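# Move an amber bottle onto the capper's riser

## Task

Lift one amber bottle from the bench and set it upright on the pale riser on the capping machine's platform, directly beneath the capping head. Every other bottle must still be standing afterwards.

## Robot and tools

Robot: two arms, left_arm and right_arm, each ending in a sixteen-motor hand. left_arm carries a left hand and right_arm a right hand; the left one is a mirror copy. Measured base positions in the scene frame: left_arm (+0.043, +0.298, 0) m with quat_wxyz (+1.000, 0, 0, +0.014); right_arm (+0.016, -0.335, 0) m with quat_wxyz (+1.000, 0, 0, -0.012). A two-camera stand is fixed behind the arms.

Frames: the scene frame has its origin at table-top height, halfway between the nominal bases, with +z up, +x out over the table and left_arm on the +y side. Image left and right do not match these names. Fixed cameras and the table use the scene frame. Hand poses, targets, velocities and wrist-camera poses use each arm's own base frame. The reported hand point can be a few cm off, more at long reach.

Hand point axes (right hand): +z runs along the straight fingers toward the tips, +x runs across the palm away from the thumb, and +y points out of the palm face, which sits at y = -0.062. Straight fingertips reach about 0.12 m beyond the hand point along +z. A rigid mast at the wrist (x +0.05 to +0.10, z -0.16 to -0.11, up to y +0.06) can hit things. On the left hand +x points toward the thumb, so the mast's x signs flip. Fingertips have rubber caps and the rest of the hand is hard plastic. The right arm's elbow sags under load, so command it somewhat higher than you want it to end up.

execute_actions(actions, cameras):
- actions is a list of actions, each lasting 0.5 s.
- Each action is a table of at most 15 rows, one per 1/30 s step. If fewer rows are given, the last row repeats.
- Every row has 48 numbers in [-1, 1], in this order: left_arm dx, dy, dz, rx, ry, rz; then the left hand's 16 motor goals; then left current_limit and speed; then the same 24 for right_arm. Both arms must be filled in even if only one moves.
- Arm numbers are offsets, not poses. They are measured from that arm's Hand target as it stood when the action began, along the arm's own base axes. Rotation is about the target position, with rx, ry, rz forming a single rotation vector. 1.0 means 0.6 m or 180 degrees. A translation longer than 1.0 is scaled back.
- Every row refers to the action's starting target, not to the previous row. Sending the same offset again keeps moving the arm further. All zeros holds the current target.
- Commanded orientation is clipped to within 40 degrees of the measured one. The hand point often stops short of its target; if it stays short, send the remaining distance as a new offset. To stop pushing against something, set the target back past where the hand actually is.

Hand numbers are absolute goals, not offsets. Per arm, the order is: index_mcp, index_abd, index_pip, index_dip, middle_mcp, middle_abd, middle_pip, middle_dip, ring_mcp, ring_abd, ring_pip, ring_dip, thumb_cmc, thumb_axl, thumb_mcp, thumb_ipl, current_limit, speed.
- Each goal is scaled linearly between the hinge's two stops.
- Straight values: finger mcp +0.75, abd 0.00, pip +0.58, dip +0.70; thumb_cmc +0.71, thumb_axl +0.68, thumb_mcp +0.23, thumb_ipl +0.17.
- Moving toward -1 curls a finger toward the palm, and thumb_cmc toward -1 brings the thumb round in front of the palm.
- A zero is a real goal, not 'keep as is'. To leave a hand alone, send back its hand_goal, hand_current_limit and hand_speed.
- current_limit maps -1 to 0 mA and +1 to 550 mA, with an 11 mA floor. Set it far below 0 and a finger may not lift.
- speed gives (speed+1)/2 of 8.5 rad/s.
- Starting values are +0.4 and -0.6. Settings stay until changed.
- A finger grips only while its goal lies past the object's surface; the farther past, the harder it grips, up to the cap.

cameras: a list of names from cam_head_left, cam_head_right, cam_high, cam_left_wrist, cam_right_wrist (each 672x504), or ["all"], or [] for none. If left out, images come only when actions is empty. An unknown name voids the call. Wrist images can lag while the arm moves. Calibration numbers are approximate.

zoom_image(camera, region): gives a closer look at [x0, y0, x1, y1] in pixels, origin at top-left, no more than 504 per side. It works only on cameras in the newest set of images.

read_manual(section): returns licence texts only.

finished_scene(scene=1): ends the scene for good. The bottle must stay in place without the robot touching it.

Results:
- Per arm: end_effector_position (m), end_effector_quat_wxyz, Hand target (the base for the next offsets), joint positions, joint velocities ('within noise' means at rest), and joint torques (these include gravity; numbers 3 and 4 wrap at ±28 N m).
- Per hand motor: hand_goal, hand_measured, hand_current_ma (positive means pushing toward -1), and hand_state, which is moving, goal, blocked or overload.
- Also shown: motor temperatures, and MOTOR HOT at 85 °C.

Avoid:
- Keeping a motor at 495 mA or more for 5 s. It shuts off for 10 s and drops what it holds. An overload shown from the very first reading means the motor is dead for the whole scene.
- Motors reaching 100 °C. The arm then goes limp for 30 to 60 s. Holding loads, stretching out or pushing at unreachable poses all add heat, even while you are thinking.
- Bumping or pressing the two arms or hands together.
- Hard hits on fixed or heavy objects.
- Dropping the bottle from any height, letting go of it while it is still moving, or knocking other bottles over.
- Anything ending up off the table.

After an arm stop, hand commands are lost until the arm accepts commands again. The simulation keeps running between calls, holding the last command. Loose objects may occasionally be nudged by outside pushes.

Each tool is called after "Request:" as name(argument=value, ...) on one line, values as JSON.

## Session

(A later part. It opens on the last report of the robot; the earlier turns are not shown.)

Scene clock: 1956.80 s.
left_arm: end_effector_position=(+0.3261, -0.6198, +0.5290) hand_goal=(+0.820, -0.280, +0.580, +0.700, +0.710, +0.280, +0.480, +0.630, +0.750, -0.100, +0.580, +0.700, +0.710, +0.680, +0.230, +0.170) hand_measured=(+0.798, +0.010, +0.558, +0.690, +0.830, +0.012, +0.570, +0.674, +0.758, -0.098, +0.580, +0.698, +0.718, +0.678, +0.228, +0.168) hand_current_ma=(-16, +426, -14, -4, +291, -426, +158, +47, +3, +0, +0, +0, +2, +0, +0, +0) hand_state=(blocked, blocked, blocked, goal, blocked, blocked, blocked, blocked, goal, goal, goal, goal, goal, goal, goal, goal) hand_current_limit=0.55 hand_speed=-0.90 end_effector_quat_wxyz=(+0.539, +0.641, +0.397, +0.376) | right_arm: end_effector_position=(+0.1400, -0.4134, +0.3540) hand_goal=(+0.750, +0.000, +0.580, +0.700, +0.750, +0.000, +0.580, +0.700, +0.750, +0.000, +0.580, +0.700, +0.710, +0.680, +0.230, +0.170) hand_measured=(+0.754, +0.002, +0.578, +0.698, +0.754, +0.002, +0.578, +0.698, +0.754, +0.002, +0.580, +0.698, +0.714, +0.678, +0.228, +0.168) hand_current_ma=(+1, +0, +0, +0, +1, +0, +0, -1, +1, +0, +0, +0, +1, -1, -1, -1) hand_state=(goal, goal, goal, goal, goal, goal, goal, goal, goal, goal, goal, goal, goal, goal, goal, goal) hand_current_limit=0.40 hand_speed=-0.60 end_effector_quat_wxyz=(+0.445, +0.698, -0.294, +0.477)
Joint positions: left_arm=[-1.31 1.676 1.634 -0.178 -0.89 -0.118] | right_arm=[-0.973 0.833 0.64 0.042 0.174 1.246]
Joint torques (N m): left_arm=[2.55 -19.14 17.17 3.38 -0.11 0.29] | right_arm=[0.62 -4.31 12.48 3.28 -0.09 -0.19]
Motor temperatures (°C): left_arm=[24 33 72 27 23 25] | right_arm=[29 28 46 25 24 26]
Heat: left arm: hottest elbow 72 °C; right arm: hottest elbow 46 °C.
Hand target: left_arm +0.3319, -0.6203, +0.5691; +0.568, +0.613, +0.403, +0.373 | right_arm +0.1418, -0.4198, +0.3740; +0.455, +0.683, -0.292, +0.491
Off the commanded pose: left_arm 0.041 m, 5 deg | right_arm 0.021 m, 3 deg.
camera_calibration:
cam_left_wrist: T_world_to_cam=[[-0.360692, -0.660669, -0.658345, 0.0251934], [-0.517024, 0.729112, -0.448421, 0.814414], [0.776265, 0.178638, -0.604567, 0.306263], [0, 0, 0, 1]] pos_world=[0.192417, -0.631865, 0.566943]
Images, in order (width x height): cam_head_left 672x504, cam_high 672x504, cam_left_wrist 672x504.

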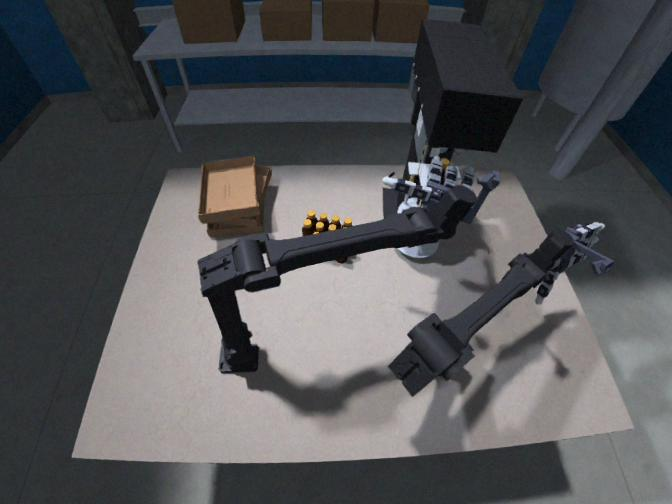

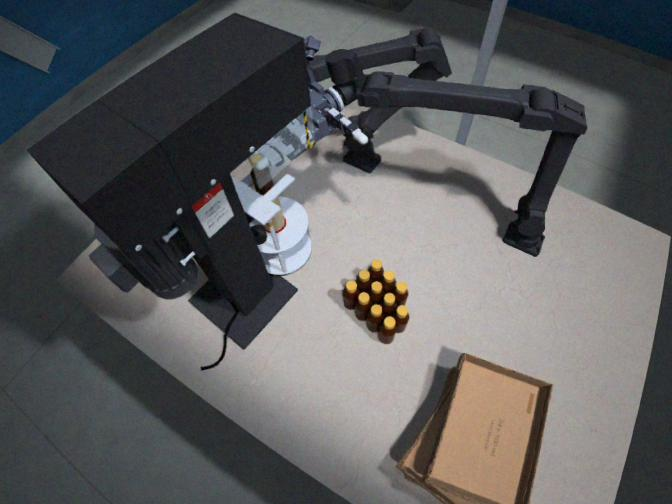

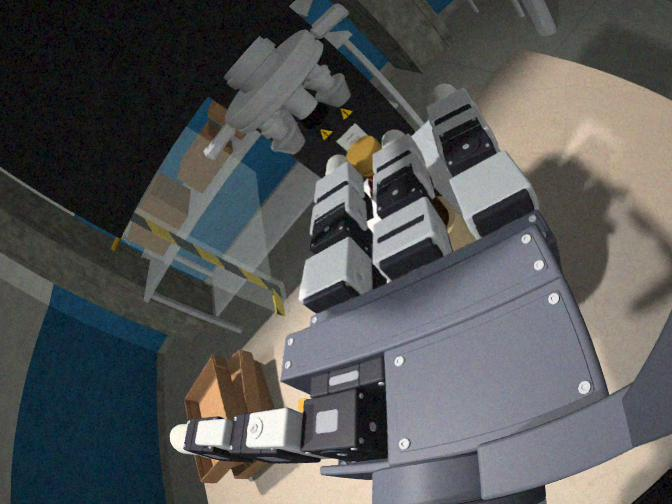

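Request:
execute_actions(actions=[[[0,0.003,-0.012,0,0,0,0.82,-0.28,0.58,0.7,0.71,0.28,0.48,0.63,0.75,-0.1,0.58,0.7,0.71,0.68,0.23,0.17,0.55,-0.9,0,0,0,0,0,0,0.75,0,0.58,0.7,0.75,0,0.58,0.7,0.75,0,0.58,0.7,0.71,0.68,0.23,0.17,0.4,-0.6]]], cameras=["cam_high","cam_left_wrist","cam_head_left"])

Request:
zoom_image(camera="cam_left_wrist", region=[400, 160, 500, 260])

Request:
zoom_image(camera="cam_high", region=[240, 140, 300, 200])

Scene clock: 1971.37 s.
left_arm: end_effector_position=(+0.3266, -0.6190, +0.5315) hand_goal=(+0.820, -0.280, +0.580, +0.700, +0.710, +0.280, +0.480, +0.630, +0.750, -0.100, +0.580, +0.700, +0.710, +0.680, +0.230, +0.170) hand_measured=(+0.798, +0.010, +0.558, +0.690, +0.830, +0.012, +0.570, +0.674, +0.758, -0.098, +0.580, +0.698, +0.718, +0.678, +0.228, +0.168) hand_current_ma=(-16, +426, -14, -4, +291, -426, +158, +47, +3, +0, +0, +0, +2, +0, +0, +0) hand_state=(blocked, blocked, blocked, goal, blocked, blocked, blocked, blocked, goal, goal, goal, goal, goal, goal, goal, goal) hand_current_limit=0.55 hand_speed=-0.90 end_effector_quat_wxyz=(+0.545, +0.636, +0.399, +0.374) | right_arm: end_effector_position=(+0.1400, -0.4134, +0.3540) hand_goal=(+0.750, +0.000, +0.580, +0.700, +0.750, +0.000, +0.580, +0.700, +0.750, +0.000, +0.580, +0.700, +0.710, +0.680, +0.230, +0.170) hand_measured=(+0.754, +0.002, +0.578, +0.698, +0.754, +0.002, +0.578, +0.698, +0.754, +0.002, +0.580, +0.698, +0.714, +0.678, +0.228, +0.168) hand_current_ma=(+1, +0, +0, +0, +1, +0, +0, -1, +1, +0, +0, +0, +1, -1, -1, -1) hand_state=(goal, goal, goal, goal, goal, goal, goal, goal, goal, goal, goal, goal, goal, goal, goal, goal) hand_current_limit=0.40 hand_speed=-0.60 end_effector_quat_wxyz=(+0.445, +0.698, -0.294, +0.477)
Joint positions: left_arm=[-1.308 1.677 1.634 -0.161 -0.889 -0.118] | right_arm=[-0.973 0.833 0.64 0.042 0.174 1.246]
Joint torques (N m): left_arm=[2.49 -19.25 15.64 3.43 -0.1 0.29] | right_arm=[0.32 -4.48 12.4 3.19 -0.11 -0.17]
Motor temperatures (°C): left_arm=[24 34 71 27 23 25] | right_arm=[29 28 46 25 24 26]
Heat: left arm: hottest elbow 71 °C; right arm: hottest elbow 46 °C.
Hand target: left_arm +0.3319, -0.6185, +0.5619; +0.568, +0.613, +0.403, +0.373 | right_arm +0.1418, -0.4198, +0.3740; +0.455, +0.683, -0.292, +0.491
Off the commanded pose: left_arm 0.031 m, 4 deg | right_arm 0.021 m, 3 deg.
camera_calibration:
cam_left_wrist: T_world_to_cam=[[-0.358114, -0.67085, -0.649395, 0.0156381], [-0.51536, 0.721998, -0.461652, 0.817369], [0.778561, 0.169348, -0.604287, 0.300587], [0, 0, 0, 1]] pos_world=[0.192814, -0.630552, 0.569136]
Images, in order (width x height): cam_head_left 672x504, cam_high 672x504, cam_left_wrist 672x504.

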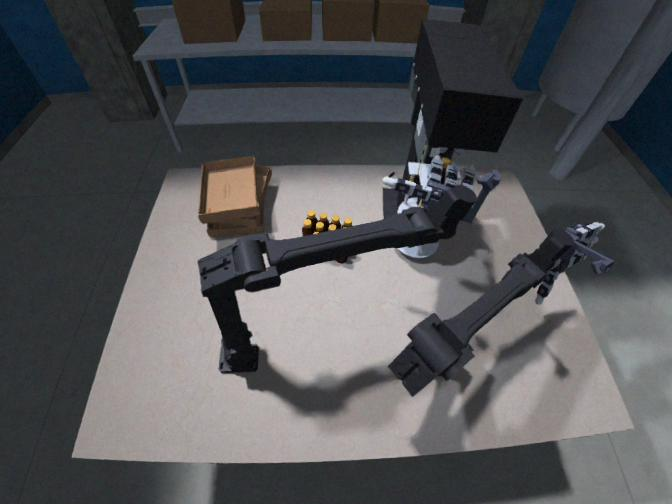

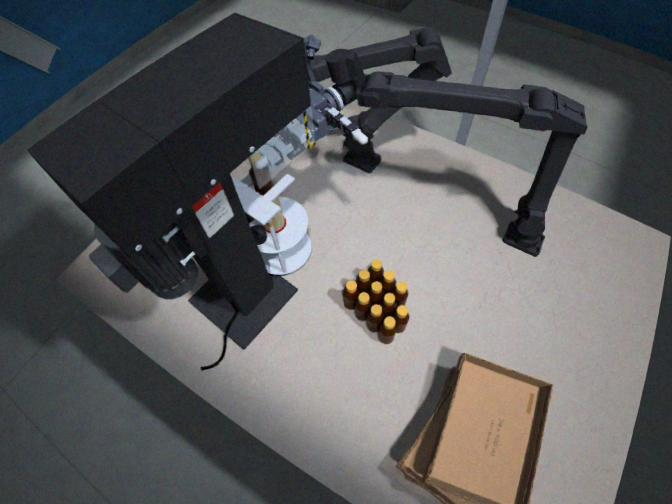

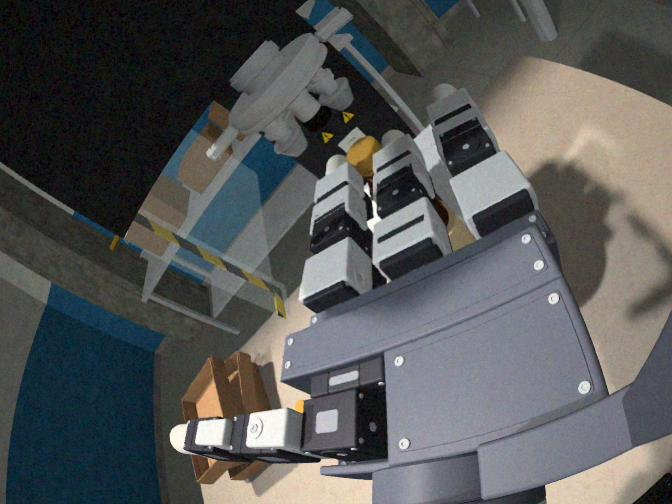

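Scaled by 5.040 from the camera's 672x504 image, which has a finer 960x720 frame.

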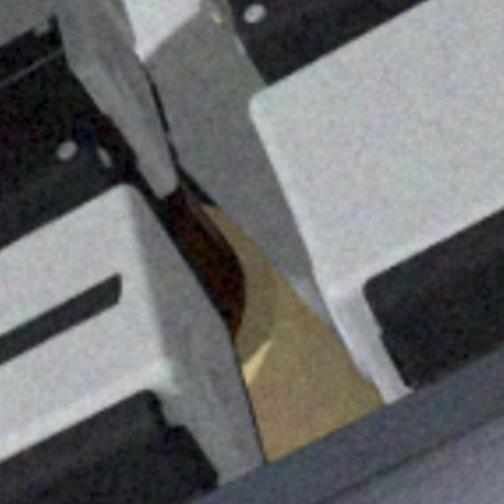

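Scaled by 8.400 from the camera's 672x504 image, which has a finer 960x720 frame.

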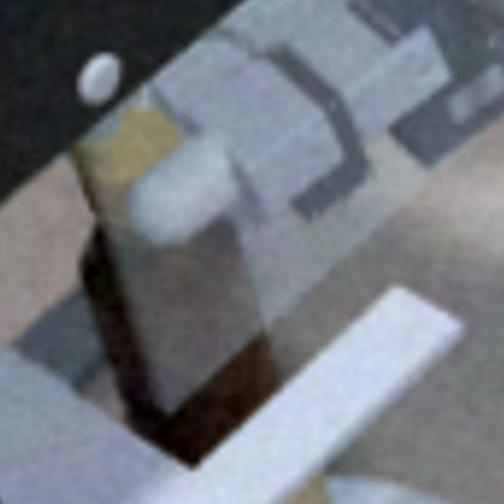

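Request:
execute_actions(actions=[[[0,0,-0.015,0,0,0,0.82,-0.28,0.58,0.7,0.71,0.28,0.48,0.63,0.75,-0.1,0.58,0.7,0.71,0.68,0.23,0.17,0.55,-0.9,0,0,0,0,0,0,0.75,0,0.58,0.7,0.75,0,0.58,0.7,0.75,0,0.58,0.7,0.71,0.68,0.23,0.17,0.4,-0.6]],[[0,0,-0.01,0,0,0,0.82,-0.28,0.58,0.7,0.71,0.28,0.48,0.63,0.75,-0.1,0.58,0.7,0.71,0.68,0.23,0.17,0.55,-0.9,0,0,0,0,0,0,0.75,0,0.58,0.7,0.75,0,0.58,0.7,0.75,0,0.58,0.7,0.71,0.68,0.23,0.17,0.4,-0.6]]], cameras=["cam_high","cam_left_wrist","cam_head_right"])

Request:
zoom_image(camera="cam_left_wrist", region=[320, 100, 500, 260])

Request:
zoom_image(camera="cam_high", region=[240, 140, 300, 200])

Request:
zoom_image(camera="cam_head_right", region=[415, 130, 475, 190])

Scene clock: 1994.83 s.
left_arm: end_effector_position=(+0.3269, -0.6190, +0.5344) hand_goal=(+0.820, -0.280, +0.580, +0.700, +0.710, +0.280, +0.480, +0.630, +0.750, -0.100, +0.580, +0.700, +0.710, +0.680, +0.230, +0.170) hand_measured=(+0.796, +0.010, +0.558, +0.690, +0.830, +0.012, +0.570, +0.674, +0.758, -0.098, +0.580, +0.698, +0.718, +0.678, +0.228, +0.168) hand_current_ma=(-19, +426, -14, -4, +291, -426, +158, +47, +3, +0, +0, +0, +2, +0, +0, +0) hand_state=(blocked, blocked, blocked, goal, blocked, blocked, blocked, blocked, goal, goal, goal, goal, goal, goal, goal, goal) hand_current_limit=0.55 hand_speed=-0.90 end_effector_quat_wxyz=(+0.555, +0.627, +0.402, +0.371) | right_arm: end_effector_position=(+0.1400, -0.4134, +0.3540) hand_goal=(+0.750, +0.000, +0.580, +0.700, +0.750, +0.000, +0.580, +0.700, +0.750, +0.000, +0.580, +0.700, +0.710, +0.680, +0.230, +0.170) hand_measured=(+0.754, +0.002, +0.578, +0.698, +0.754, +0.002, +0.578, +0.698, +0.754, +0.002, +0.580, +0.698, +0.714, +0.678, +0.228, +0.168) hand_current_ma=(+1, +0, +0, +0, +1, +0, +0, -1, +1, +0, +0, +0, +1, -1, -1, -1) hand_state=(goal, goal, goal, goal, goal, goal, goal, goal, goal, goal, goal, goal, goal, goal, goal, goal) hand_current_limit=0.40 hand_speed=-0.60 end_effector_quat_wxyz=(+0.445, +0.698, -0.294, +0.477)
Joint positions: left_arm=[-1.308 1.681 1.634 -0.127 -0.889 -0.118] | right_arm=[-0.973 0.833 0.64 0.042 0.174 1.246]
Joint torques (N m): left_arm=[2.49 -19.25 13.08 3.47 -0.05 0.28] | right_arm=[0.5 -4.25 12.4 3.23 -0.1 -0.19]
Motor temperatures (°C): left_arm=[24 35 70 27 23 25] | right_arm=[29 28 46 25 24 26]
Heat: left arm: hottest elbow 70 °C; right arm: hottest elbow 46 °C.
Hand target: left_arm +0.3319, -0.6185, +0.5469; +0.568, +0.613, +0.403, +0.373 | right_arm +0.1418, -0.4198, +0.3740; +0.455, +0.683, -0.292, +0.491
Off the commanded pose: left_arm 0.014 m, 2 deg | right_arm 0.021 m, 3 deg.
camera_calibration:
cam_left_wrist: T_world_to_cam=[[-0.352797, -0.689202, -0.632879, -0.0043712], [-0.511877, 0.708343, -0.486038, 0.8222], [0.783273, 0.152483, -0.602687, 0.289319], [0, 0, 0, 1]] pos_world=[0.192708, -0.629529, 0.571222]
Images, in order (width x height): cam_head_right 672x504, cam_high 672x504, cam_left_wrist 672x504.

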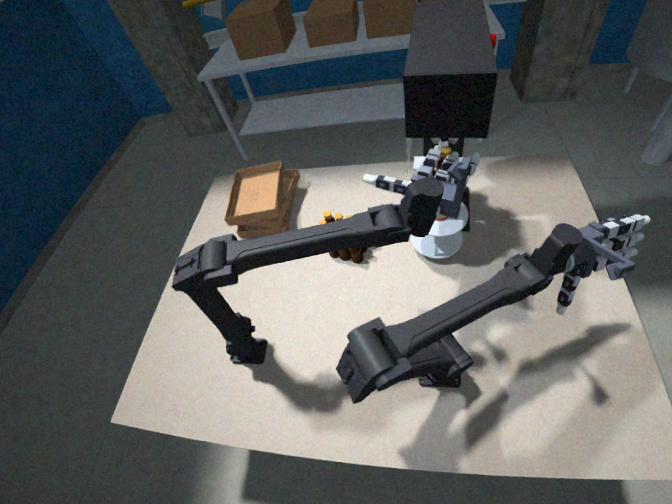

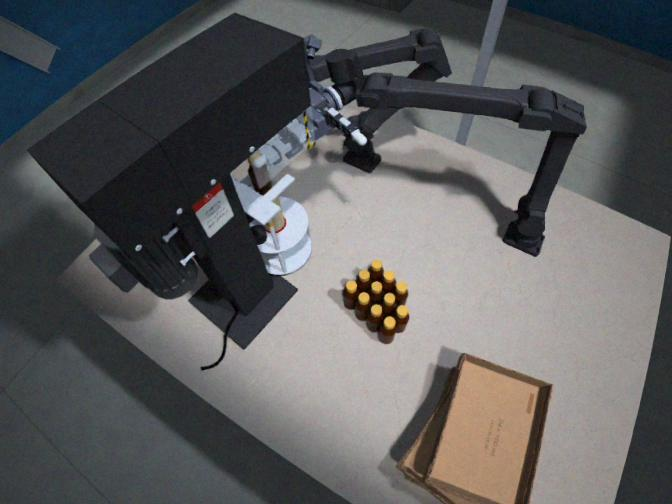

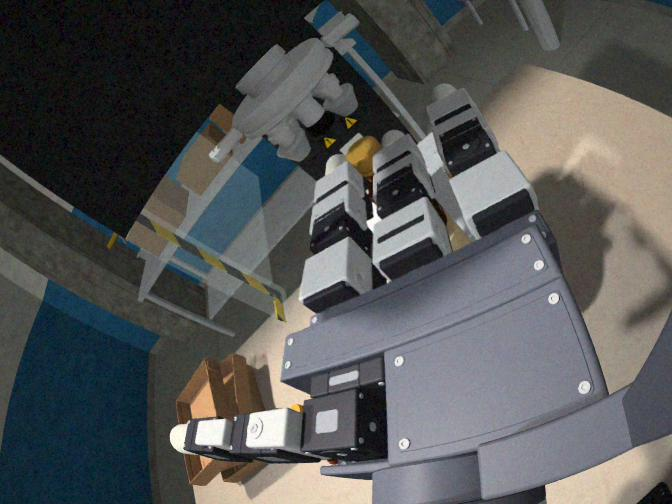

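Scaled by 2.800 from the camera's 672x504 image, which has a finer 960x720 frame.

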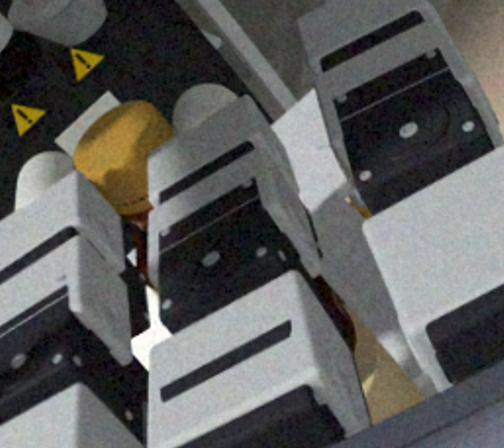

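Scaled by 8.400 from the camera's 672x504 image, which has a finer 960x720 frame.

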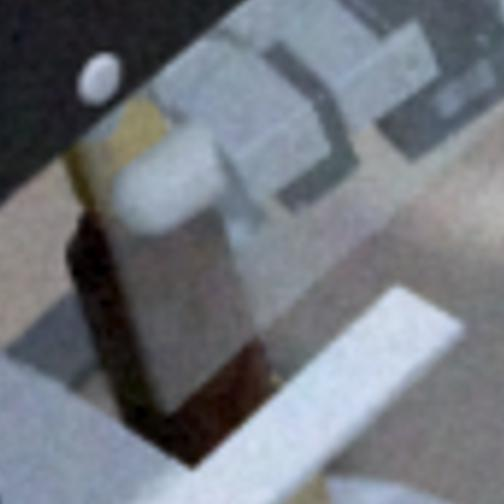

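Scaled by 8.400 from the camera's 672x504 image, which has a finer 960x720 frame.

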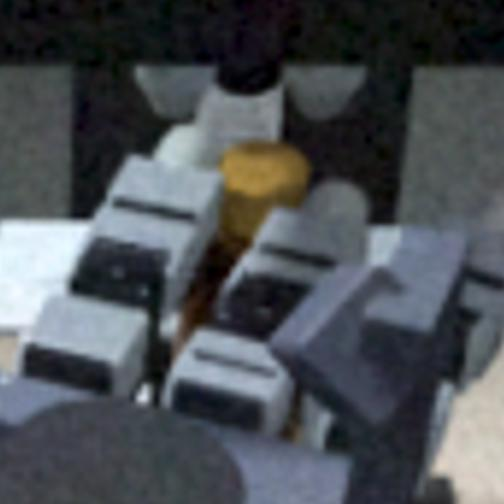

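Request:
execute_actions(actions=[[[0,0,-0.015,0.0044,0.0102,0,0.82,-0.28,0.58,0.7,0.71,0.28,0.48,0.63,0.75,-0.1,0.58,0.7,0.71,0.68,0.23,0.17,0.55,-0.9,0,0,0,0,0,0,0.75,0,0.58,0.7,0.75,0,0.58,0.7,0.75,0,0.58,0.7,0.71,0.68,0.23,0.17,0.4,-0.6]]])

Request:
execute_actions(actions=[[[0,0,-0.012,0.0022,0.0051,0,0.82,-0.28,0.58,0.7,0.71,0.28,0.48,0.63,0.75,-0.1,0.58,0.7,0.71,0.68,0.23,0.17,0.55,-0.9,0,0,0,0,0,0,0.75,0,0.58,0.7,0.75,0,0.58,0.7,0.75,0,0.58,0.7,0.71,0.68,0.23,0.17,0.4,-0.6]]], cameras=["cam_high","cam_left_wrist","cam_head_left","cam_head_right"])

Request:
zoom_image(camera="cam_left_wrist", region=[400, 160, 500, 260])

Request:
zoom_image(camera="cam_high", region=[240, 140, 300, 200])

Request:
zoom_image(camera="cam_head_right", region=[415, 130, 475, 190])

Scene clock: 2032.90 s.
left_arm: end_effector_position=(+0.3274, -0.6193, +0.5313) hand_goal=(+0.820, -0.280, +0.580, +0.700, +0.710, +0.280, +0.480, +0.630, +0.750, -0.100, +0.580, +0.700, +0.710, +0.680, +0.230, +0.170) hand_measured=(+0.794, +0.010, +0.558, +0.690, +0.830, +0.012, +0.570, +0.674, +0.758, -0.098, +0.580, +0.698, +0.718, +0.678, +0.228, +0.168) hand_current_ma=(-19, +426, -14, -4, +291, -426, +158, +47, +3, +0, +0, +0, +2, +0, +0, +0) hand_state=(blocked, blocked, blocked, goal, blocked, blocked, blocked, blocked, goal, goal, goal, goal, goal, goal, goal, goal) hand_current_limit=0.55 hand_speed=-0.90 end_effector_quat_wxyz=(+0.551, +0.630, +0.403, +0.369) | right_arm: end_effector_position=(+0.1400, -0.4134, +0.3540) hand_goal=(+0.750, +0.000, +0.580, +0.700, +0.750, +0.000, +0.580, +0.700, +0.750, +0.000, +0.580, +0.700, +0.710, +0.680, +0.230, +0.170) hand_measured=(+0.754, +0.002, +0.578, +0.698, +0.754, +0.002, +0.578, +0.698, +0.754, +0.002, +0.580, +0.698, +0.714, +0.678, +0.228, +0.168) hand_current_ma=(+1, +0, +0, +0, +1, +0, +0, -1, +1, +0, +0, +0, +1, -1, -1, -1) hand_state=(goal, goal, goal, goal, goal, goal, goal, goal, goal, goal, goal, goal, goal, goal, goal, goal) hand_current_limit=0.40 hand_speed=-0.60 end_effector_quat_wxyz=(+0.445, +0.698, -0.294, +0.477)
Joint positions: left_arm=[-1.308 1.681 1.634 -0.144 -0.888 -0.128] | right_arm=[-0.973 0.833 0.64 0.042 0.174 1.246]
Joint torques (N m): left_arm=[2.26 -19.43 13.16 1.99 -0.05 -0.04] | right_arm=[0.38 -4.25 12.4 3.23 -0.08 -0.2]
Motor temperatures (°C): left_arm=[24 35 65 27 23 25] | right_arm=[29 28 46 25 24 26]
Heat: left arm: hottest elbow 65 °C; right arm: hottest elbow 46 °C.
Hand target: left_arm +0.3318, -0.6185, +0.5380; +0.557, +0.623, +0.410, +0.366 | right_arm +0.1418, -0.4198, +0.3740; +0.455, +0.683, -0.292, +0.491
Off the commanded pose: left_arm 0.008 m, 1 deg | right_arm 0.021 m, 3 deg.

Scene clock: 2033.60 s.
left_arm: end_effector_position=(+0.3282, -0.6189, +0.5275) hand_goal=(+0.820, -0.280, +0.580, +0.700, +0.710, +0.280, +0.480, +0.630, +0.750, -0.100, +0.580, +0.700, +0.710, +0.680, +0.230, +0.170) hand_measured=(+0.794, +0.010, +0.558, +0.690, +0.830, +0.012, +0.570, +0.674, +0.758, -0.098, +0.580, +0.698, +0.718, +0.678, +0.228, +0.168) hand_current_ma=(-20, +426, -14, -4, +291, -426, +158, +47, +3, +0, +0, +0, +2, +0, +0, +0) hand_state=(blocked, blocked, blocked, goal, blocked, blocked, blocked, blocked, goal, goal, goal, goal, goal, goal, goal, goal) hand_current_limit=0.55 hand_speed=-0.90 end_effector_quat_wxyz=(+0.549, +0.632, +0.407, +0.365) | right_arm: end_effector_position=(+0.1400, -0.4134, +0.3540) hand_goal=(+0.750, +0.000, +0.580, +0.700, +0.750, +0.000, +0.580, +0.700, +0.750, +0.000, +0.580, +0.700, +0.710, +0.680, +0.230, +0.170) hand_measured=(+0.754, +0.002, +0.578, +0.698, +0.754, +0.002, +0.578, +0.698, +0.754, +0.002, +0.580, +0.698, +0.714, +0.678, +0.228, +0.168) hand_current_ma=(+1, +0, +0, +0, +1, +0, +0, -1, +1, +0, +0, +0, +1, -1, -1, -1) hand_state=(goal, goal, goal, goal, goal, goal, goal, goal, goal, goal, goal, goal, goal, goal, goal, goal) hand_current_limit=0.40 hand_speed=-0.60 end_effector_quat_wxyz=(+0.445, +0.698, -0.294, +0.477)
Joint positions: left_arm=[-1.308 1.682 1.634 -0.162 -0.886 -0.148] | right_arm=[-0.973 0.833 0.64 0.042 0.174 1.246]
Joint torques (N m): left_arm=[2.2 -19.43 12.68 1.87 -0.09 -0.07] | right_arm=[0.15 -4.25 12.42 3.22 -0.09 -0.2]
Motor temperatures (°C): left_arm=[24 35 65 27 23 25] | right_arm=[29 28 46 25 24 26]
Heat: left arm: hottest elbow 65 °C; right arm: hottest elbow 46 °C.
Hand target: left_arm +0.3319, -0.6186, +0.5306; +0.551, +0.628, +0.413, +0.363 | right_arm +0.1418, -0.4198, +0.3740; +0.455, +0.683, -0.292, +0.491
Off the commanded pose: left_arm 0.005 m, 1 deg | right_arm 0.021 m, 3 deg.
camera_calibration:
cam_left_wrist: T_world_to_cam=[[-0.36608, -0.685366, -0.629491, -0.00323566], [-0.522577, 0.711122, -0.470339, 0.816548], [0.769999, 0.156776, -0.618484, 0.29948], [0, 0, 0, 1]] pos_world=[0.194925, -0.629834, 0.567241]
Images, in order (width x height): cam_head_left 672x504, cam_head_right 672x504, cam_high 672x504, cam_left_wrist 672x504.

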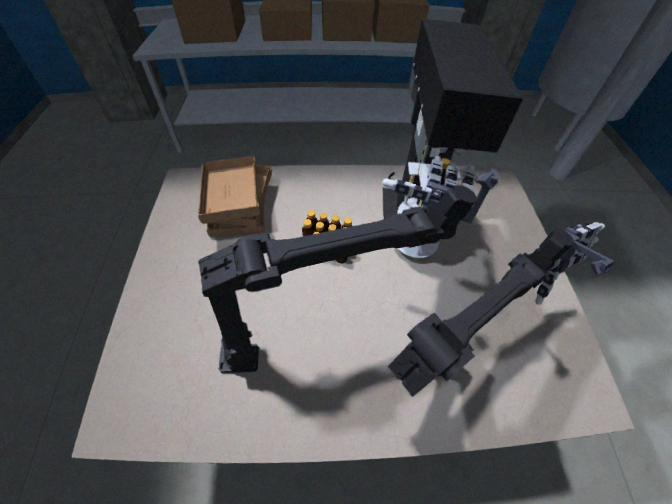

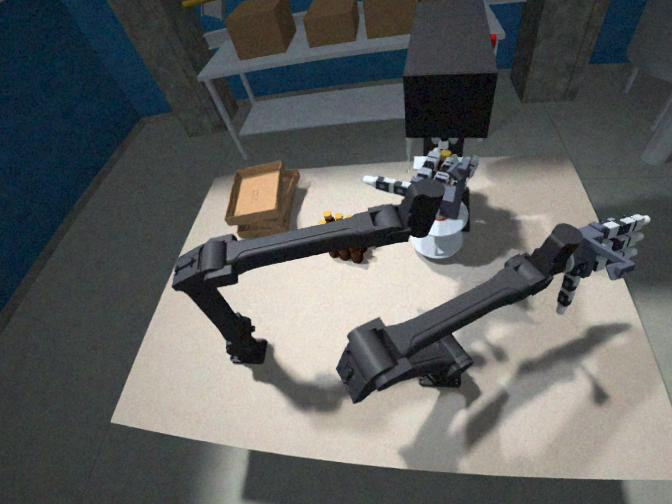

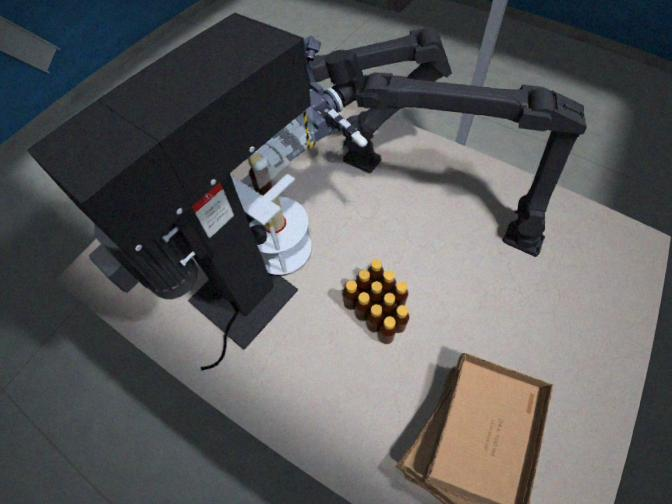

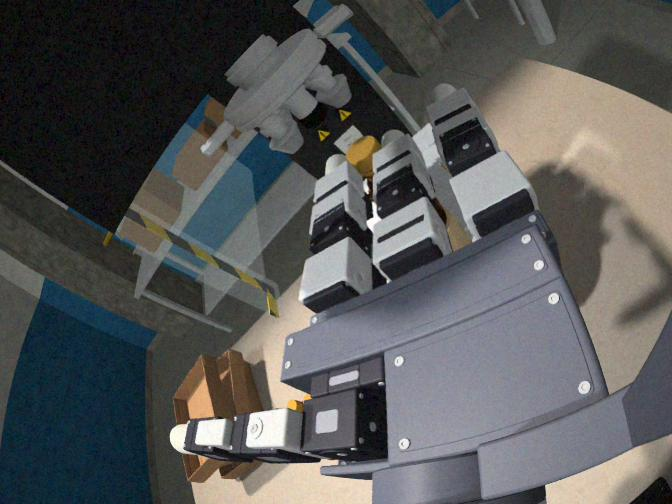

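Scaled by 5.040 from the camera's 672x504 image, which has a finer 960x720 frame.

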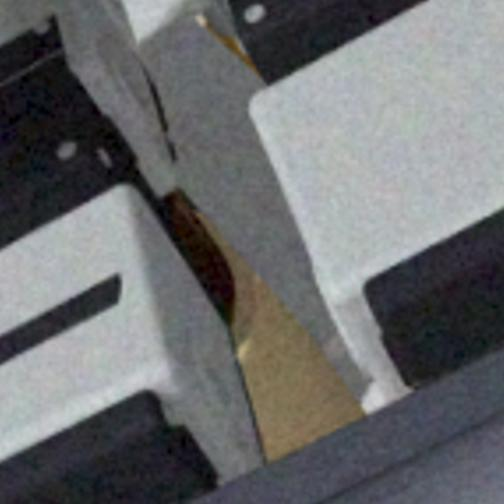

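Scaled by 8.400 from the camera's 672x504 image, which has a finer 960x720 frame.

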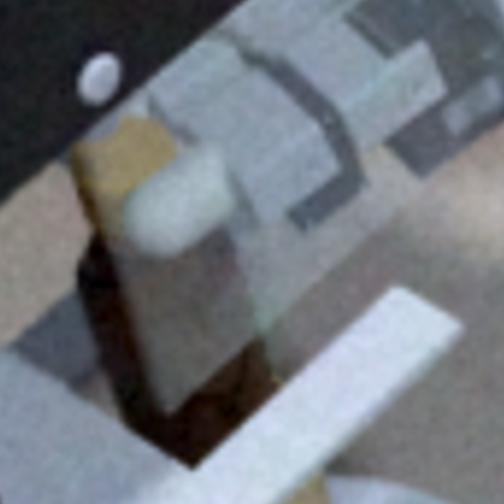

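Scaled by 8.400 from the camera's 672x504 image, which has a finer 960x720 frame.

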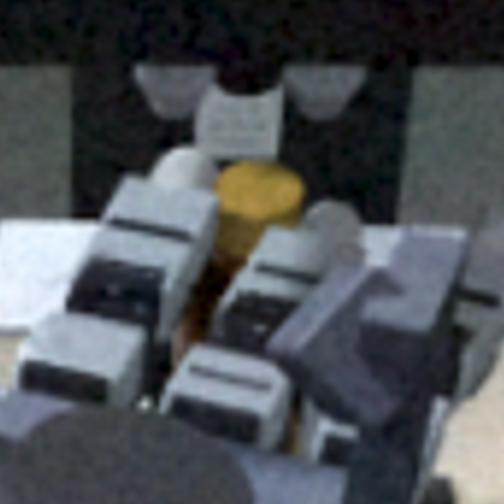

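Request:
zoom_image(camera="cam_head_left", region=[415, 140, 475, 200])

Request:
zoom_image(camera="cam_left_wrist", region=[330, 120, 490, 280])

Scaled by 8.400 from the camera's 672x504 image, which has a finer 960x720 frame.

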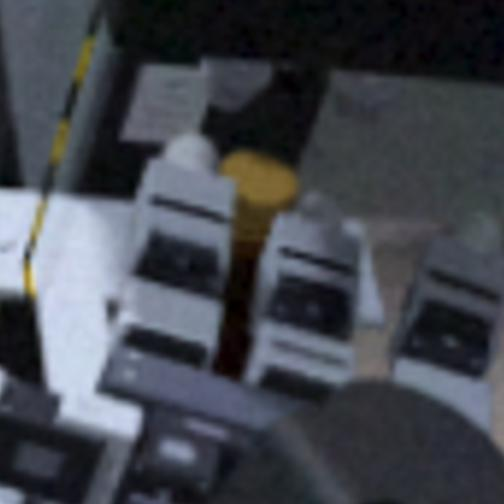

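Scaled by 3.150 from the camera's 672x504 image, which has a finer 960x720 frame.

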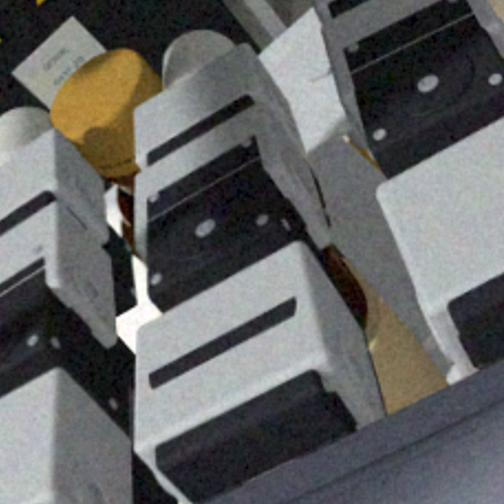

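Request:
execute_actions(actions=[[[0,0,-0.012,0,0,0,0.82,-0.28,0.58,0.7,0.71,0.28,0.48,0.63,0.75,-0.1,0.58,0.7,0.71,0.68,0.23,0.17,0.55,-0.9,0,0,0,0,0,0,0.75,0,0.58,0.7,0.75,0,0.58,0.7,0.75,0,0.58,0.7,0.71,0.68,0.23,0.17,0.4,-0.6]]], cameras=["cam_high","cam_left_wrist","cam_head_left","cam_head_right"])

Request:
zoom_image(camera="cam_left_wrist", region=[400, 160, 500, 260])

Request:
zoom_image(camera="cam_head_right", region=[415, 130, 475, 190])

Request:
zoom_image(camera="cam_head_left", region=[415, 140, 475, 200])

Scene clock: 2094.97 s.
left_arm: end_effector_position=(+0.3282, -0.6188, +0.5275) hand_goal=(+0.820, -0.280, +0.580, +0.700, +0.710, +0.280, +0.480, +0.630, +0.750, -0.100, +0.580, +0.700, +0.710, +0.680, +0.230, +0.170) hand_measured=(+0.794, +0.010, +0.558, +0.690, +0.830, +0.012, +0.570, +0.674, +0.758, -0.098, +0.580, +0.698, +0.718, +0.678, +0.228, +0.168) hand_current_ma=(-20, +426, -14, -4, +291, -426, +158, +47, +3, +0, +0, +0, +2, +0, +0, +0) hand_state=(blocked, blocked, blocked, goal, blocked, blocked, blocked, blocked, goal, goal, goal, goal, goal, goal, goal, goal) hand_current_limit=0.55 hand_speed=-0.90 end_effector_quat_wxyz=(+0.549, +0.632, +0.408, +0.365) | right_arm: end_effector_position=(+0.1400, -0.4134, +0.3540) hand_goal=(+0.750, +0.000, +0.580, +0.700, +0.750, +0.000, +0.580, +0.700, +0.750, +0.000, +0.580, +0.700, +0.710, +0.680, +0.230, +0.170) hand_measured=(+0.754, +0.002, +0.578, +0.698, +0.754, +0.002, +0.578, +0.698, +0.754, +0.002, +0.580, +0.698, +0.714, +0.678, +0.228, +0.168) hand_current_ma=(+1, +0, +0, +0, +1, +0, +0, -1, +1, +0, +0, +0, +1, -1, -1, -1) hand_state=(goal, goal, goal, goal, goal, goal, goal, goal, goal, goal, goal, goal, goal, goal, goal, goal) hand_current_limit=0.40 hand_speed=-0.60 end_effector_quat_wxyz=(+0.445, +0.698, -0.294, +0.477)
Joint positions: left_arm=[-1.308 1.682 1.634 -0.162 -0.886 -0.149] | right_arm=[-0.973 0.833 0.64 0.042 0.174 1.246]
Joint torques (N m): left_arm=[2.2 -19.37 11.26 2.51 -0.1 -0.07] | right_arm=[0.73 -4.31 12.42 3.22 -0.09 -0.19]
Motor temperatures (°C): left_arm=[24 35 61 26 23 25] | right_arm=[29 27 46 25 24 26]
Heat: left arm: hottest elbow 61 °C; right arm: hottest elbow 46 °C.
Hand target: left_arm +0.3319, -0.6186, +0.5234; +0.551, +0.628, +0.413, +0.363 | right_arm +0.1418, -0.4198, +0.3740; +0.455, +0.683, -0.292, +0.491
Off the commanded pose: left_arm 0.005 m, 1 deg | right_arm 0.021 m, 3 deg.
camera_calibration:
cam_left_wrist: T_world_to_cam=[[-0.366247, -0.686123, -0.628569, -0.00406476], [-0.522958, 0.710504, -0.470849, 0.81638], [0.769661, 0.156269, -0.619033, 0.299507], [0, 0, 0, 1]] pos_world=[0.194926, -0.629634, 0.567241]
Images, in order (width x height): cam_head_left 672x504, cam_head_right 672x504, cam_high 672x504, cam_left_wrist 672x504.

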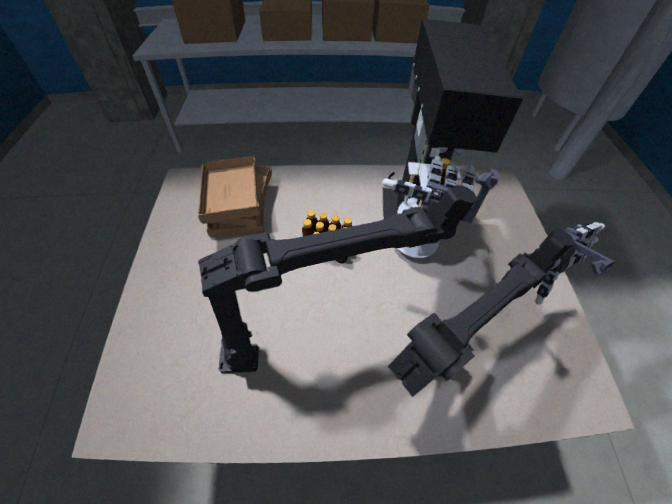

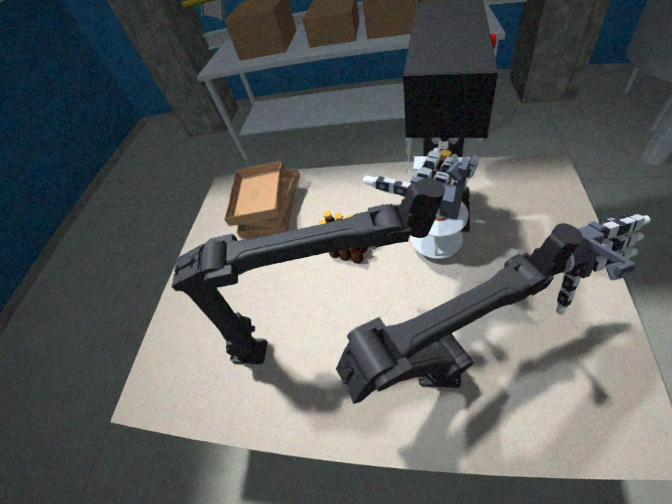

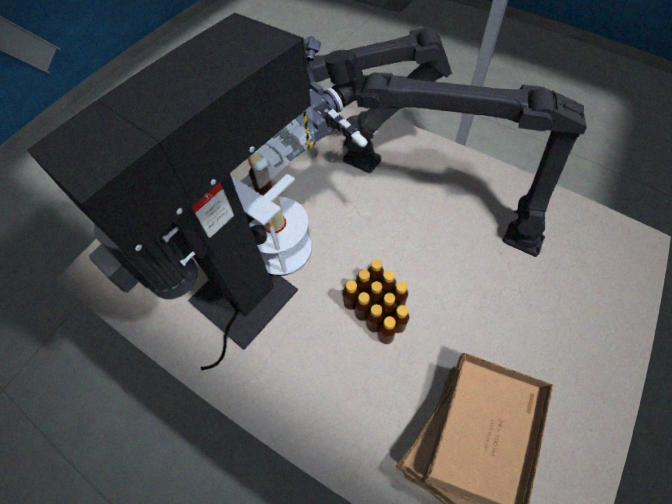

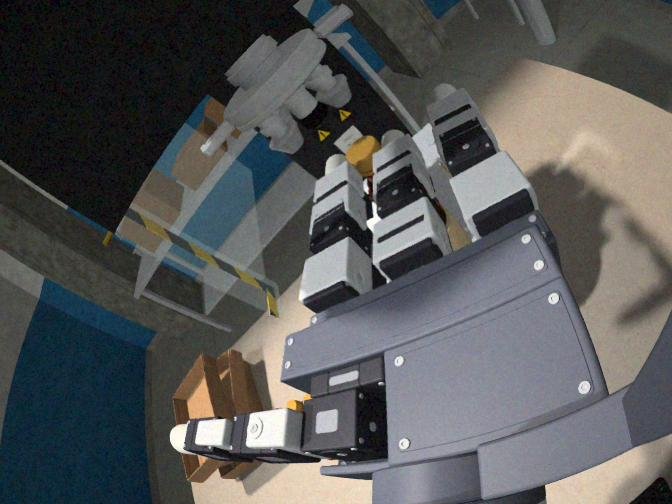

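Scaled by 5.040 from the camera's 672x504 image, which has a finer 960x720 frame.

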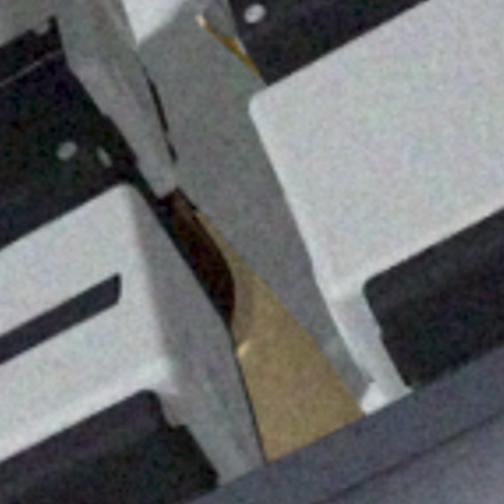

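Scaled by 8.400 from the camera's 672x504 image, which has a finer 960x720 frame.

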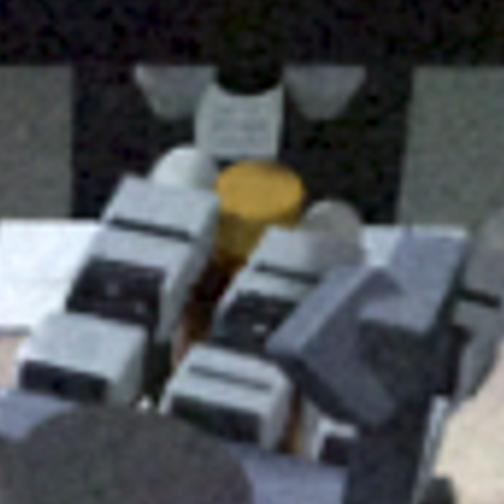

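Scaled by 8.400 from the camera's 672x504 image, which has a finer 960x720 frame.

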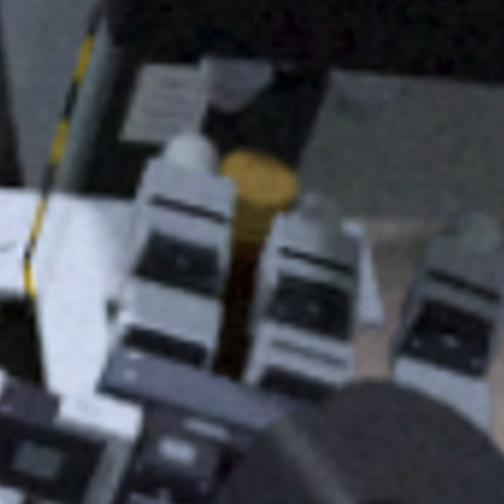

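Request:
execute_actions(actions=[[[0,0,-0.015,0,0,0,0.82,-0.28,0.58,0.7,0.71,0.28,0.48,0.63,0.75,-0.1,0.58,0.7,0.71,0.68,0.23,0.17,0.55,-0.9,0,0,0,0,0,0,0.75,0,0.58,0.7,0.75,0,0.58,0.7,0.75,0,0.58,0.7,0.71,0.68,0.23,0.17,0.4,-0.6]]])

Request:
execute_actions(actions=[[[0,0,-0.015,0,0,0,0.82,-0.28,0.58,0.7,0.71,0.28,0.48,0.63,0.75,-0.1,0.58,0.7,0.71,0.68,0.23,0.17,0.55,-0.9,0,0,0,0,0,0,0.75,0,0.58,0.7,0.75,0,0.58,0.7,0.75,0,0.58,0.7,0.71,0.68,0.23,0.17,0.4,-0.6]]], cameras=["cam_left_wrist"])

Request:
zoom_image(camera="cam_left_wrist", region=[400, 160, 500, 260])

Scene clock: 2107.57 s.
left_arm: end_effector_position=(+0.3281, -0.6185, +0.5239) hand_goal=(+0.820, -0.280, +0.580, +0.700, +0.710, +0.280, +0.480, +0.630, +0.750, -0.100, +0.580, +0.700, +0.710, +0.680, +0.230, +0.170) hand_measured=(+0.784, +0.010, +0.554, +0.688, +0.828, +0.012, +0.556, +0.664, +0.758, -0.098, +0.580, +0.698, +0.718, +0.678, +0.228, +0.168) hand_current_ma=(-36, +426, -19, -4, +290, -426, +120, +29, +3, +0, +0, +0, +2, +0, +0, +0) hand_state=(blocked, blocked, blocked, goal, blocked, blocked, blocked, blocked, goal, goal, goal, goal, goal, goal, goal, goal) hand_current_limit=0.55 hand_speed=-0.90 end_effector_quat_wxyz=(+0.550, +0.631, +0.408, +0.365) | right_arm: end_effector_position=(+0.1400, -0.4134, +0.3540) hand_goal=(+0.750, +0.000, +0.580, +0.700, +0.750, +0.000, +0.580, +0.700, +0.750, +0.000, +0.580, +0.700, +0.710, +0.680, +0.230, +0.170) hand_measured=(+0.754, +0.002, +0.578, +0.698, +0.754, +0.002, +0.578, +0.698, +0.754, +0.002, +0.580, +0.698, +0.714, +0.678, +0.228, +0.168) hand_current_ma=(+1, +0, +0, +0, +1, +0, +0, -1, +1, +0, +0, +0, +1, -1, -1, -1) hand_state=(goal, goal, goal, goal, goal, goal, goal, goal, goal, goal, goal, goal, goal, goal, goal, goal) hand_current_limit=0.40 hand_speed=-0.60 end_effector_quat_wxyz=(+0.445, +0.698, -0.294, +0.477)
Joint positions: left_arm=[-1.308 1.682 1.623 -0.147 -0.886 -0.149] | right_arm=[-0.973 0.833 0.64 0.042 0.174 1.246]
Joint torques (N m): left_arm=[2.14 -19.14 10.37 2.76 -0.09 -0.08] | right_arm=[0.26 -4.54 12.33 3.23 -0.07 -0.18]
Motor temperatures (°C): left_arm=[24 35 61 26 23 25] | right_arm=[29 27 46 25 24 26]
Heat: left arm: hottest elbow 61 °C; right arm: hottest elbow 46 °C.
Hand target: left_arm +0.3319, -0.6186, +0.5144; +0.551, +0.628, +0.413, +0.363 | right_arm +0.1418, -0.4198, +0.3740; +0.455, +0.683, -0.292, +0.491
Off the commanded pose: left_arm 0.010 m, 1 deg | right_arm 0.021 m, 3 deg.

Scene clock: 2108.27 s.
left_arm: end_effector_position=(+0.3279, -0.6173, +0.5199) hand_goal=(+0.820, -0.280, +0.580, +0.700, +0.710, +0.280, +0.480, +0.630, +0.750, -0.100, +0.580, +0.700, +0.710, +0.680, +0.230, +0.170) hand_measured=(+0.772, +0.010, +0.546, +0.684, +0.818, +0.012, +0.548, +0.660, +0.758, -0.098, +0.580, +0.698, +0.718, +0.678, +0.228, +0.168) hand_current_ma=(-57, +426, -29, -7, +243, -426, +99, +24, +3, +0, +0, +0, +2, +0, +0, +0) hand_state=(blocked, blocked, blocked, goal, blocked, blocked, blocked, blocked, goal, goal, goal, goal, goal, goal, goal, goal) hand_current_limit=0.55 hand_speed=-0.90 end_effector_quat_wxyz=(+0.554, +0.627, +0.410, +0.363) | right_arm: end_effector_position=(+0.1400, -0.4134, +0.3540) hand_goal=(+0.750, +0.000, +0.580, +0.700, +0.750, +0.000, +0.580, +0.700, +0.750, +0.000, +0.580, +0.700, +0.710, +0.680, +0.230, +0.170) hand_measured=(+0.754, +0.002, +0.578, +0.698, +0.754, +0.002, +0.578, +0.698, +0.754, +0.002, +0.580, +0.698, +0.714, +0.678, +0.228, +0.168) hand_current_ma=(+1, +0, +0, +0, +1, +0, +0, -1, +1, +0, +0, +0, +1, -1, -1, -1) hand_state=(goal, goal, goal, goal, goal, goal, goal, goal, goal, goal, goal, goal, goal, goal, goal, goal) hand_current_limit=0.40 hand_speed=-0.60 end_effector_quat_wxyz=(+0.445, +0.698, -0.294, +0.477)
Joint positions: left_arm=[-1.308 1.682 1.607 -0.118 -0.887 -0.149] | right_arm=[-0.973 0.833 0.64 0.042 0.174 1.246]
Joint torques (N m): left_arm=[2.2 -18.96 10 2.58 -0.03 -0.08] | right_arm=[0.5 -4.54 12.36 3.25 -0.07 -0.2]
Motor temperatures (°C): left_arm=[24 35 61 26 23 25] | right_arm=[29 27 46 25 24 26]
Heat: left arm: hottest elbow 61 °C; right arm: hottest elbow 46 °C.
Hand target: left_arm +0.3319, -0.6186, +0.5054; +0.551, +0.628, +0.413, +0.363 | right_arm +0.1418, -0.4198, +0.3740; +0.455, +0.683, -0.292, +0.491
Off the commanded pose: left_arm 0.015 m, 1 deg | right_arm 0.021 m, 3 deg.
camera_calibration:
cam_left_wrist: T_world_to_cam=[[-0.362739, -0.696134, -0.61953, -0.0199555], [-0.521644, 0.702575, -0.484021, 0.813173], [0.77221, 0.147601, -0.617985, 0.288039], [0, 0, 0, 1]] pos_world=[0.194522, -0.627722, 0.559234]
Images, in order (width x height): cam_left_wrist 672x504.

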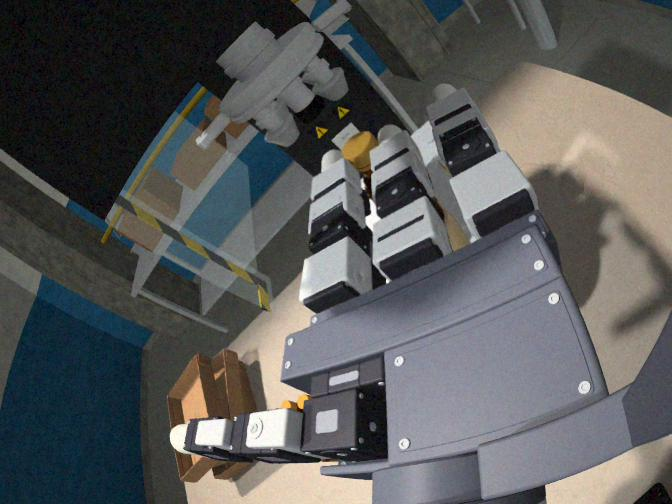

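Scaled by 5.040 from the camera's 672x504 image, which has a finer 960x720 frame.

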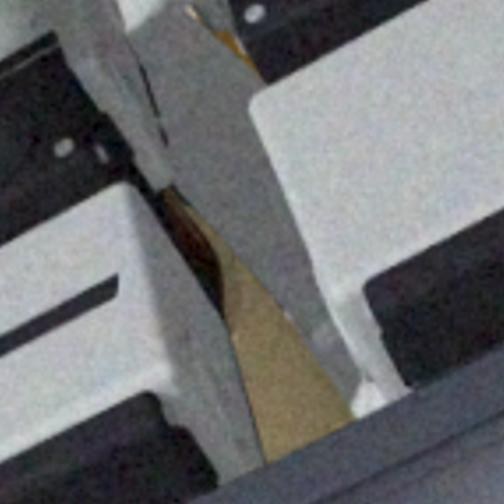

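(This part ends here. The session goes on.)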